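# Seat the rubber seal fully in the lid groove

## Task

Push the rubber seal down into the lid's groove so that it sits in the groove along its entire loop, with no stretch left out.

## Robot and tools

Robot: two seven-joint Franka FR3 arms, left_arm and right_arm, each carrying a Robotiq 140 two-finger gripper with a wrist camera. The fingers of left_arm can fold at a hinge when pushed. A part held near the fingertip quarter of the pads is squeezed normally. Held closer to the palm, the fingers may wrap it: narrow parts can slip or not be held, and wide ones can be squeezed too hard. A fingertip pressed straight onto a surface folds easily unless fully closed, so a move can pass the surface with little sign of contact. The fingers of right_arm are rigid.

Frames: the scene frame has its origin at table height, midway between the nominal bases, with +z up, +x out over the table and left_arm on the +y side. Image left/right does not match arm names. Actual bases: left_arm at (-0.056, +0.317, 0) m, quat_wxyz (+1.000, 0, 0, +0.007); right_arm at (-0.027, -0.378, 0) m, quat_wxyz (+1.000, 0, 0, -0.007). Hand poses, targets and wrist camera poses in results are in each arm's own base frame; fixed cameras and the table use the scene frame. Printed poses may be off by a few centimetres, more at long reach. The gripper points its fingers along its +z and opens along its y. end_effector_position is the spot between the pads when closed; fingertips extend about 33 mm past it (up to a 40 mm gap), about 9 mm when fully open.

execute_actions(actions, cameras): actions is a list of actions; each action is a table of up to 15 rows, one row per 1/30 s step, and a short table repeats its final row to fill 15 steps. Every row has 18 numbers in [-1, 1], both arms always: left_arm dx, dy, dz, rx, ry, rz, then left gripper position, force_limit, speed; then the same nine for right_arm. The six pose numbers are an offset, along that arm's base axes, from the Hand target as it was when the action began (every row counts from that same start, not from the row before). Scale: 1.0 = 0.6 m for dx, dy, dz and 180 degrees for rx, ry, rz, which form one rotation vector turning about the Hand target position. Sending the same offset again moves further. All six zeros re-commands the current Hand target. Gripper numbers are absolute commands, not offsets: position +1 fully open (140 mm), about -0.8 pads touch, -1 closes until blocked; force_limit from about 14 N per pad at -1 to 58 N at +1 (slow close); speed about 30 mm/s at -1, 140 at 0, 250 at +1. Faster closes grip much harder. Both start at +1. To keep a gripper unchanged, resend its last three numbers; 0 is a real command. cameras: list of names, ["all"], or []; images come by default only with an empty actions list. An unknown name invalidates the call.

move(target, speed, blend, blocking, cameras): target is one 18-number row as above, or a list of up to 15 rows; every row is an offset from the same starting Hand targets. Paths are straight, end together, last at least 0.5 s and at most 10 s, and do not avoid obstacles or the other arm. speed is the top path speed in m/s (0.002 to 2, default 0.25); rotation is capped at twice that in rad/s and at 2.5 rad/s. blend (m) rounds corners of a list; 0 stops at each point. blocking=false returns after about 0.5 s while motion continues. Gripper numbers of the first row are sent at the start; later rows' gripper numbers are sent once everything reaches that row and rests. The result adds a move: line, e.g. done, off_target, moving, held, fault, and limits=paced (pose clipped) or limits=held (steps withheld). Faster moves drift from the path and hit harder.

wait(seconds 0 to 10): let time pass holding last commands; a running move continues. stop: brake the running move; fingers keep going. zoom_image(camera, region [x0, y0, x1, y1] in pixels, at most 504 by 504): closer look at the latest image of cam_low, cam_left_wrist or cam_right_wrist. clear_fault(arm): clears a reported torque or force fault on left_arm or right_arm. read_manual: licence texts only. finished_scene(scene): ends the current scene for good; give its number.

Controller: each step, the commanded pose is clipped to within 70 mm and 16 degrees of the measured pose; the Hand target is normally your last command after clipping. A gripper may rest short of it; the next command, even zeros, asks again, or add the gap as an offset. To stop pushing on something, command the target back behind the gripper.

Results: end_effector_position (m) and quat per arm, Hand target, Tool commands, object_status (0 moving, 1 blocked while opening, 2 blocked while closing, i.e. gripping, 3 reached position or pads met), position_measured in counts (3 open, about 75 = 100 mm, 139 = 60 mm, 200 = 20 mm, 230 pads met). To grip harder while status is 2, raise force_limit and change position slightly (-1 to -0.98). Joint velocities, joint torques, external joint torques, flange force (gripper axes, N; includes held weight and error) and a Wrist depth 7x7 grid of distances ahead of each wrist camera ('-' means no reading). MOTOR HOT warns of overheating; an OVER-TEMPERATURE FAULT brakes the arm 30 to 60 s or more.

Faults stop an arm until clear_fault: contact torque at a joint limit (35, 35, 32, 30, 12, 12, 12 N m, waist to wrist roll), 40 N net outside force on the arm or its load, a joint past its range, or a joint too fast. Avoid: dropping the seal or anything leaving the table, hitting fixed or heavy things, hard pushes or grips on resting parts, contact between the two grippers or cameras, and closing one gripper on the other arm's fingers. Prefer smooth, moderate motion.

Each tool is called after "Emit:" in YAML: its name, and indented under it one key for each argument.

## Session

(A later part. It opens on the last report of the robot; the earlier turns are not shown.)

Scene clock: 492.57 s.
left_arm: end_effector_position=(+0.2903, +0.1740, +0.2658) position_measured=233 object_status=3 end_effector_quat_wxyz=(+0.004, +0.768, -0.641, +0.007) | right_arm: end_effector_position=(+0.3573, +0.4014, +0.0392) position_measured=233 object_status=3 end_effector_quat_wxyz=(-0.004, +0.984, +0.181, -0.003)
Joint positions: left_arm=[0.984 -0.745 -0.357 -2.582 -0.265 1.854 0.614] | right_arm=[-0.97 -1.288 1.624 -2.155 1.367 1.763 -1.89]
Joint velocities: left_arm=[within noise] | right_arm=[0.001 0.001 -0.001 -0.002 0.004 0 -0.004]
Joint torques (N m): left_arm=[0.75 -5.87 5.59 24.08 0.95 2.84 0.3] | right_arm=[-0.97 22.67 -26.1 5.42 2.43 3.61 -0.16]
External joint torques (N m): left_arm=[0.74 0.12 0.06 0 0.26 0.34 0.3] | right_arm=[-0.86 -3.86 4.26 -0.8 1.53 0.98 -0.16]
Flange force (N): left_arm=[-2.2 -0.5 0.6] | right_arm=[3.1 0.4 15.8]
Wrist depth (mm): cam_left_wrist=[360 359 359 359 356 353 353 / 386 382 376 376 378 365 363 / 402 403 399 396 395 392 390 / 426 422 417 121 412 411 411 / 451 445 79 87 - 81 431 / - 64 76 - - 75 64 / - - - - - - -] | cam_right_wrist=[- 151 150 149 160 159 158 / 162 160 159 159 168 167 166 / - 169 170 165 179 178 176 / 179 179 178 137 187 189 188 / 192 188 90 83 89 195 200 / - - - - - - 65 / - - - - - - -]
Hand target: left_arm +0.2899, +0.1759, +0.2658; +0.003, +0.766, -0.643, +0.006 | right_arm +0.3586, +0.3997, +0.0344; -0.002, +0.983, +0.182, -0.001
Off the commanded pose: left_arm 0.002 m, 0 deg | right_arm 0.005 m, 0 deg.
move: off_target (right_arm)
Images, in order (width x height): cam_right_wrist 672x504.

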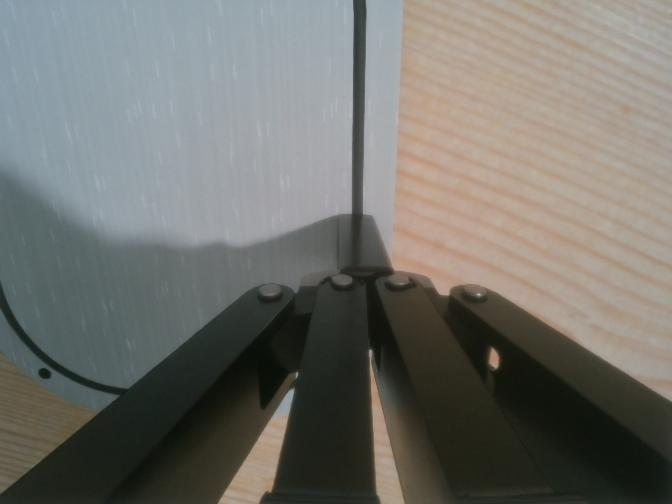

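Emit:
move:
  target:
    - [0,0,0,0,0,0,-1,-1,0,0.001,0.002,0.05,0,0,0,-1,-1,0]
    - [0,0,0,0,0,0,-1,-1,0,0.0,0.12,0.16,0,0,0,-1,-1,0]
  speed: [0.08,0.3]
  blend: [0.01,0]
  cameras: ["cam_right_wrist"]

Emit:
zoom_image:
  camera: "cam_right_wrist"
  region: [160, 0, 510, 260]

Scene clock: 494.87 s.
left_arm: end_effector_position=(+0.2903, +0.1740, +0.2658) position_measured=233 object_status=3 end_effector_quat_wxyz=(+0.004, +0.768, -0.641, +0.007) | right_arm: end_effector_position=(+0.3590, +0.4726, +0.1309) position_measured=233 object_status=3 end_effector_quat_wxyz=(-0.003, +0.983, +0.184, +0.001)
Joint positions: left_arm=[0.984 -0.745 -0.357 -2.582 -0.265 1.854 0.614] | right_arm=[-1.013 -1.234 1.506 -1.915 1.239 1.626 -1.731]
Joint velocities: left_arm=[within noise] | right_arm=[-0.001 0 0.002 -0.002 -0.001 0 0.005]
Joint torques (N m): left_arm=[0.75 -5.88 5.55 24.08 0.93 2.85 0.33] | right_arm=[-0.7 29.19 -32.27 8.51 0.63 2.43 0.21]
External joint torques (N m): left_arm=[0.74 0.12 0.01 -0.06 0.23 0.33 0.33] | right_arm=[-0.69 -1.27 -1.42 0.16 -0.27 -0.22 0.21]
Flange force (N): left_arm=[-2.1 -0.4 0.8] | right_arm=[1.3 -0.3 -2.0]
Wrist depth (mm): cam_left_wrist=[361 359 359 360 356 355 349 / 383 380 378 375 376 374 366 / 402 401 397 395 394 388 391 / 427 423 426 121 414 411 406 / 447 443 79 87 - 82 432 / - 64 75 - - 75 64 / - - - - - - -] | cam_right_wrist=[247 241 234 231 235 241 241 / 260 258 243 244 244 255 253 / 275 274 262 259 251 269 267 / 291 290 275 122 273 285 284 / 311 303 89 83 89 296 302 / - - - - - - 65 / - - - - - - -]
Hand target: left_arm +0.2899, +0.1759, +0.2658; +0.003, +0.766, -0.643, +0.006 | right_arm +0.3586, +0.4717, +0.1304; -0.002, +0.983, +0.182, -0.001
Off the commanded pose: left_arm 0.002 m, 0 deg | right_arm 0.001 m, 0 deg.
move: done
Images, in order (width x height): cam_right_wrist 672x504.

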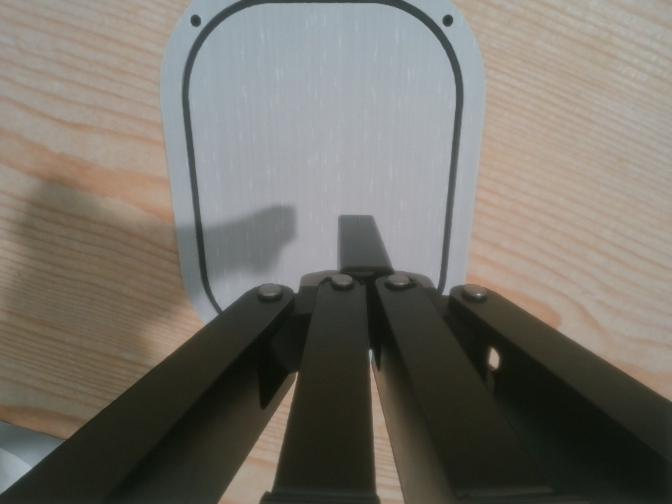

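Scaled by 1.440 from the camera's 672x504 image, which has a finer 960x720 frame.

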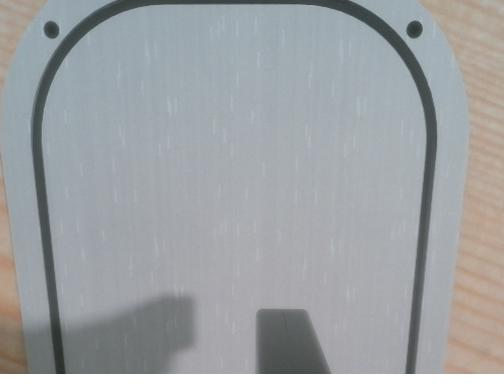

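Emit:
zoom_image:
  camera: "cam_right_wrist"
  region: [380, 0, 500, 120]

Emit:
zoom_image:
  camera: "cam_right_wrist"
  region: [160, 0, 280, 120]

Emit:
zoom_image:
  camera: "cam_right_wrist"
  region: [390, 110, 510, 290]

Scaled by 4.200 from the camera's 672x504 image, which has a finer 960x720 frame.

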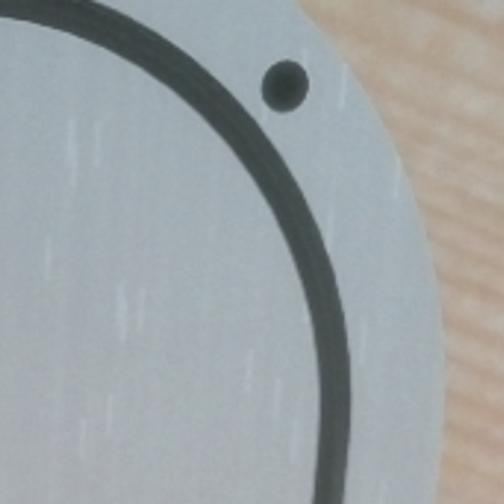

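Scaled by 4.200 from the camera's 672x504 image, which has a finer 960x720 frame.

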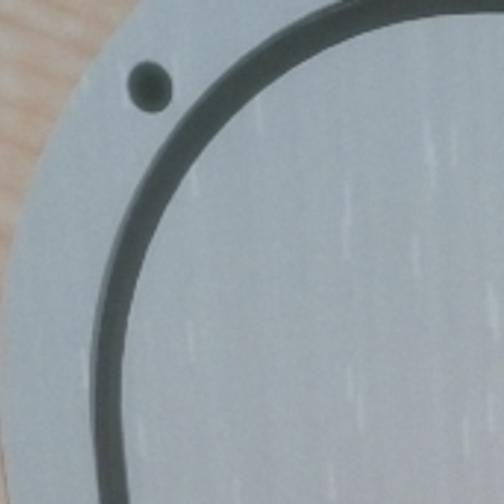

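Scaled by 2.800 from the camera's 672x504 image, which has a finer 960x720 frame.

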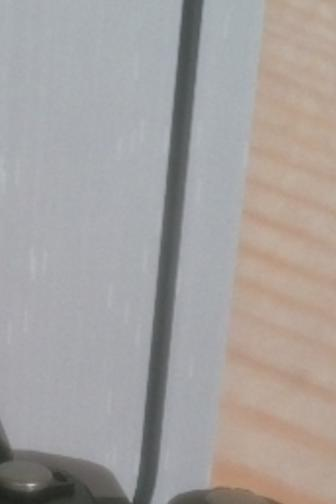

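Emit:
move:
  target: [0,0,0,0,0,0,-1,-1,0,0.095,-0.057,-0.118,0,0,0.0,-1,-1,0]
  speed: 0.25
  cameras: ["cam_right_wrist"]

Emit:
zoom_image:
  camera: "cam_right_wrist"
  region: [220, 0, 440, 220]

Scene clock: 496.97 s.
left_arm: end_effector_position=(+0.2903, +0.1740, +0.2658) position_measured=233 object_status=3 end_effector_quat_wxyz=(+0.004, +0.768, -0.641, +0.007) | right_arm: end_effector_position=(+0.4149, +0.4358, +0.0595) position_measured=233 object_status=3 end_effector_quat_wxyz=(+0.000, +0.984, +0.178, -0.002)
Joint positions: left_arm=[0.984 -0.745 -0.357 -2.582 -0.265 1.854 0.614] | right_arm=[-1.165 -1.289 1.633 -1.912 1.324 1.716 -1.837]
Joint velocities: left_arm=[within noise] | right_arm=[0 0.001 0.001 -0.001 0 0.001 -0.004]
Joint torques (N m): left_arm=[0.78 -5.84 5.54 24.11 0.93 2.84 0.31] | right_arm=[-0.06 31.55 -32.58 6.98 1.45 2.78 -0.11]
External joint torques (N m): left_arm=[0.74 0.14 -0.01 0.04 0.22 0.33 0.31] | right_arm=[-0.11 -0.88 -1.16 0.09 0.55 0.15 -0.11]
Flange force (N): left_arm=[-2.2 -0.8 0.6] | right_arm=[0.0 0.3 -0.1]
Wrist depth (mm): cam_left_wrist=[366 364 363 360 356 355 347 / 386 383 381 374 376 372 366 / 405 401 399 395 395 390 388 / 428 421 414 121 410 413 411 / 450 445 79 87 - 81 429 / - 64 76 - - 75 64 / - - - - - - -] | cam_right_wrist=[173 172 171 178 179 178 178 / - 179 179 179 187 189 188 / - 189 190 189 198 200 199 / 202 202 201 136 209 211 211 / 215 212 90 83 89 220 225 / - - - - - - 65 / - - - - - - -]
Hand target: left_arm +0.2899, +0.1759, +0.2658; +0.003, +0.766, -0.643, +0.006 | right_arm +0.4156, +0.4375, +0.0596; -0.002, +0.983, +0.182, -0.001
Off the commanded pose: left_arm 0.002 m, 0 deg | right_arm 0.002 m, 0 deg.
move: done
Images, in order (width x height): cam_right_wrist 672x504.

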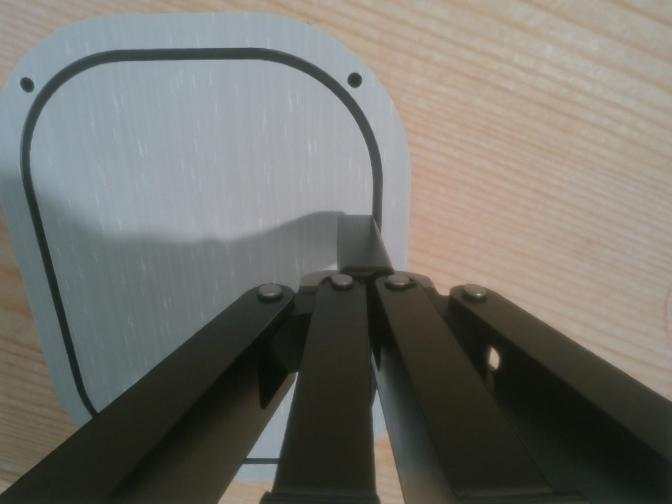

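Scaled by 2.291 from the camera's 672x504 image, which has a finer 960x720 frame.

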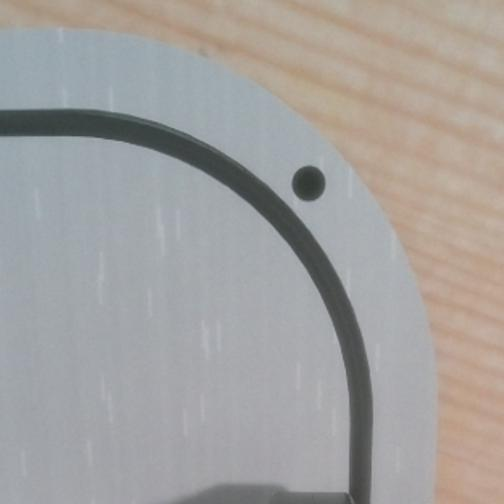

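Emit:
move:
  target: [0,0,0.0,0,0,0,-1,-1,0,-0.2,-0.1,0.3,0,0,0.0,-1,-1,0]
  speed: 0.35
  cameras: ["cam_right_wrist"]

Emit:
zoom_image:
  camera: "cam_right_wrist"
  region: [150, 0, 520, 280]

Scene clock: 498.80 s.
left_arm: end_effector_position=(+0.2903, +0.1740, +0.2658) position_measured=233 object_status=3 end_effector_quat_wxyz=(+0.004, +0.768, -0.641, +0.007) | right_arm: end_effector_position=(+0.2969, +0.3789, +0.2398) position_measured=233 object_status=3 end_effector_quat_wxyz=(-0.002, +0.983, +0.185, +0.001)
Joint positions: left_arm=[0.984 -0.745 -0.357 -2.582 -0.265 1.854 0.614] | right_arm=[-0.738 -1.187 1.169 -2.166 1.034 1.483 -1.809]
Joint velocities: left_arm=[within noise] | right_arm=[0 0.001 0 0 0 -0.004 0.005]
Joint torques (N m): left_arm=[0.78 -5.84 5.62 24.07 0.93 2.85 0.32] | right_arm=[0.39 19.51 -28.82 11.43 0.65 2.43 0.28]
External joint torques (N m): left_arm=[0.78 0.13 0.12 -0.02 0.23 0.34 0.32] | right_arm=[0.41 -0.93 -1.67 -0.35 -0.26 -0.22 0.28]
Flange force (N): left_arm=[-2.3 -0.4 0.7] | right_arm=[-6.1 1.2 -2.1]
Wrist depth (mm): cam_left_wrist=[365 360 359 357 357 355 350 / 382 382 378 376 375 370 368 / 404 400 397 395 392 392 390 / 426 423 419 121 411 411 410 / 450 443 79 87 - 81 431 / - 64 76 - - 75 64 / - - - - - - -] | cam_right_wrist=[339 331 327 328 337 334 332 / 360 355 345 342 355 350 349 / 378 380 366 372 375 372 371 / 406 404 404 122 400 393 394 / 431 425 89 83 89 411 420 / - - - - - - 435 / - - - - - - -]
Hand target: left_arm +0.2899, +0.1759, +0.2658; +0.003, +0.766, -0.643, +0.006 | right_arm +0.2956, +0.3775, +0.2396; -0.002, +0.983, +0.182, -0.001
Off the commanded pose: left_arm 0.002 m, 0 deg | right_arm 0.002 m, 0 deg.
move: done
Images, in order (width x height): cam_right_wrist 672x504.

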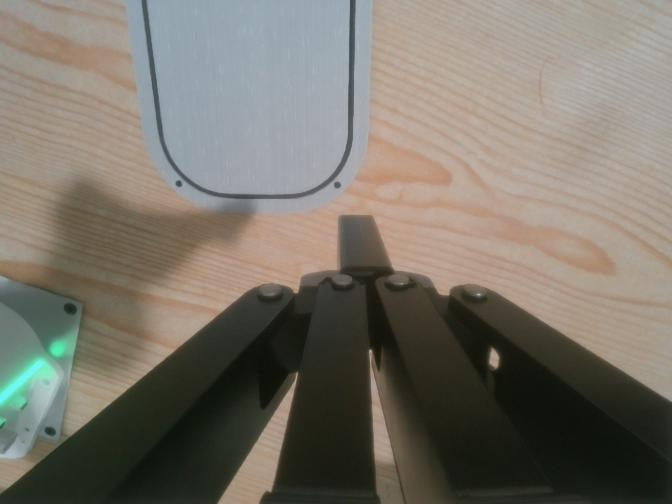

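Scaled by 1.362 from the camera's 672x504 image, which has a finer 960x720 frame.

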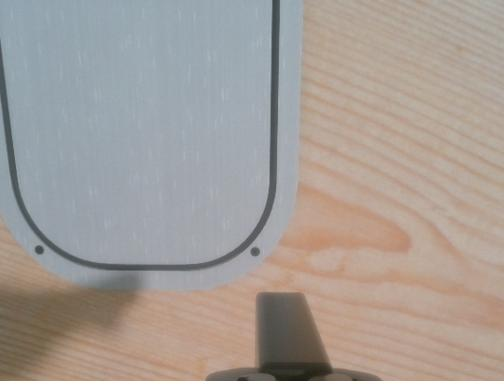

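Emit:
move:
  target: [0,0,0.0,0,0,0,-1,-1,0,0.24,0.15,-0.29,0,0,0.0,-1,-1,0]
  speed: 0.35
  cameras: ["cam_right_wrist"]

Emit:
zoom_image:
  camera: "cam_right_wrist"
  region: [180, 0, 380, 200]

Emit:
zoom_image:
  camera: "cam_right_wrist"
  region: [330, 0, 480, 150]

Scene clock: 500.70 s.
left_arm: end_effector_position=(+0.2903, +0.1740, +0.2658) position_measured=233 object_status=3 end_effector_quat_wxyz=(+0.004, +0.768, -0.641, +0.007) | right_arm: end_effector_position=(+0.4381, +0.4667, +0.0658) position_measured=233 object_status=3 end_effector_quat_wxyz=(-0.001, +0.983, +0.185, -0.003)
Joint positions: left_arm=[0.984 -0.745 -0.357 -2.582 -0.265 1.854 0.614] | right_arm=[-1.264 -1.286 1.658 -1.755 1.307 1.699 -1.79]
Joint velocities: left_arm=[within noise] | right_arm=[-0.003 -0.001 0.001 0.001 0.002 0.001 0.007]
Joint torques (N m): left_arm=[0.8 -5.86 5.55 24.08 0.92 2.84 0.33] | right_arm=[-0.83 34.77 -32.82 7.31 1.42 2.8 0.27]
External joint torques (N m): left_arm=[0.83 0.09 0.05 0.02 0.23 0.34 0.33] | right_arm=[-1.02 -1.51 -1.66 0.05 0.53 0.18 0.27]
Flange force (N): left_arm=[-2.3 -0.5 0.6] | right_arm=[3.0 -0.3 0.1]
Wrist depth (mm): cam_left_wrist=[361 365 363 359 356 353 349 / 383 380 377 373 373 373 366 / 405 401 399 395 392 390 388 / 428 424 420 121 414 417 411 / 453 445 79 87 - 82 431 / - 64 76 - - 75 64 / - - - - - - -] | cam_right_wrist=[187 187 187 187 186 185 185 / 198 190 190 193 196 196 195 / 202 198 199 198 202 207 206 / 218 209 209 136 215 220 219 / 238 223 90 83 89 227 232 / - - - - - - 65 / - - - - - - -]
Hand target: left_arm +0.2899, +0.1759, +0.2658; +0.003, +0.766, -0.643, +0.006 | right_arm +0.4396, +0.4675, +0.0656; -0.002, +0.983, +0.182, -0.001
Off the commanded pose: left_arm 0.002 m, 0 deg | right_arm 0.002 m, 0 deg.
move: done
Images, in order (width x height): cam_right_wrist 672x504.

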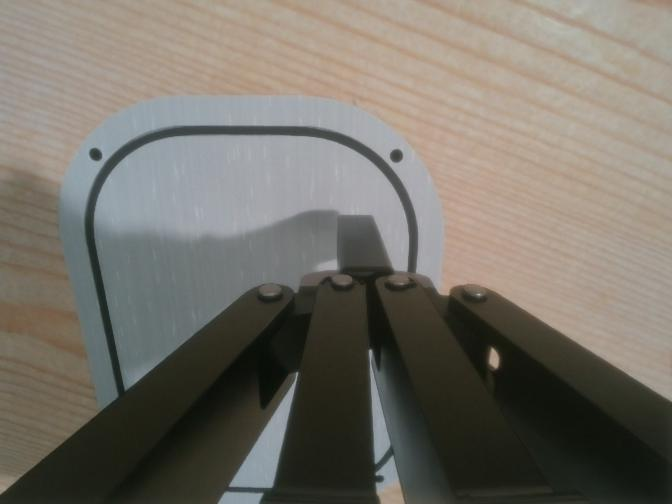

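Scaled by 2.520 from the camera's 672x504 image, which has a finer 960x720 frame.

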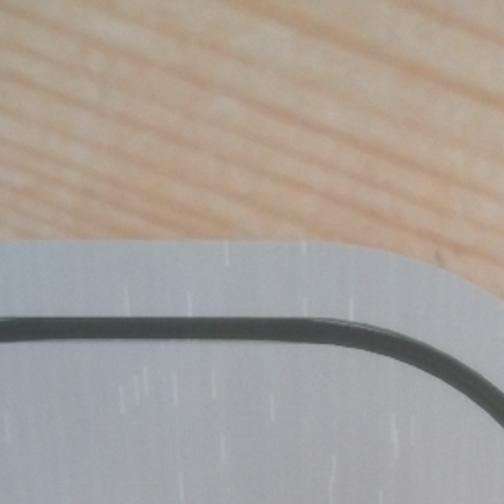

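Scaled by 3.360 from the camera's 672x504 image, which has a finer 960x720 frame.

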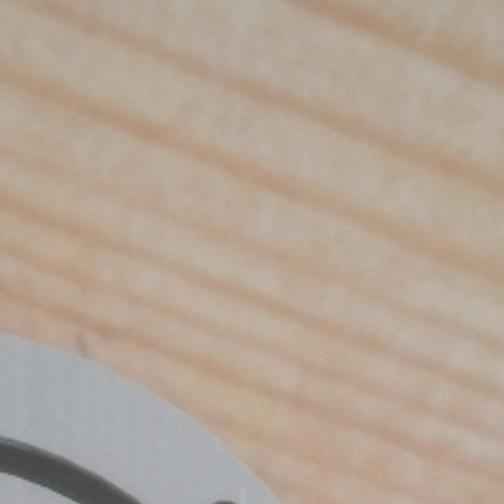

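Emit:
finished_scene:
  scene: 2

The scene is finished: the task was done.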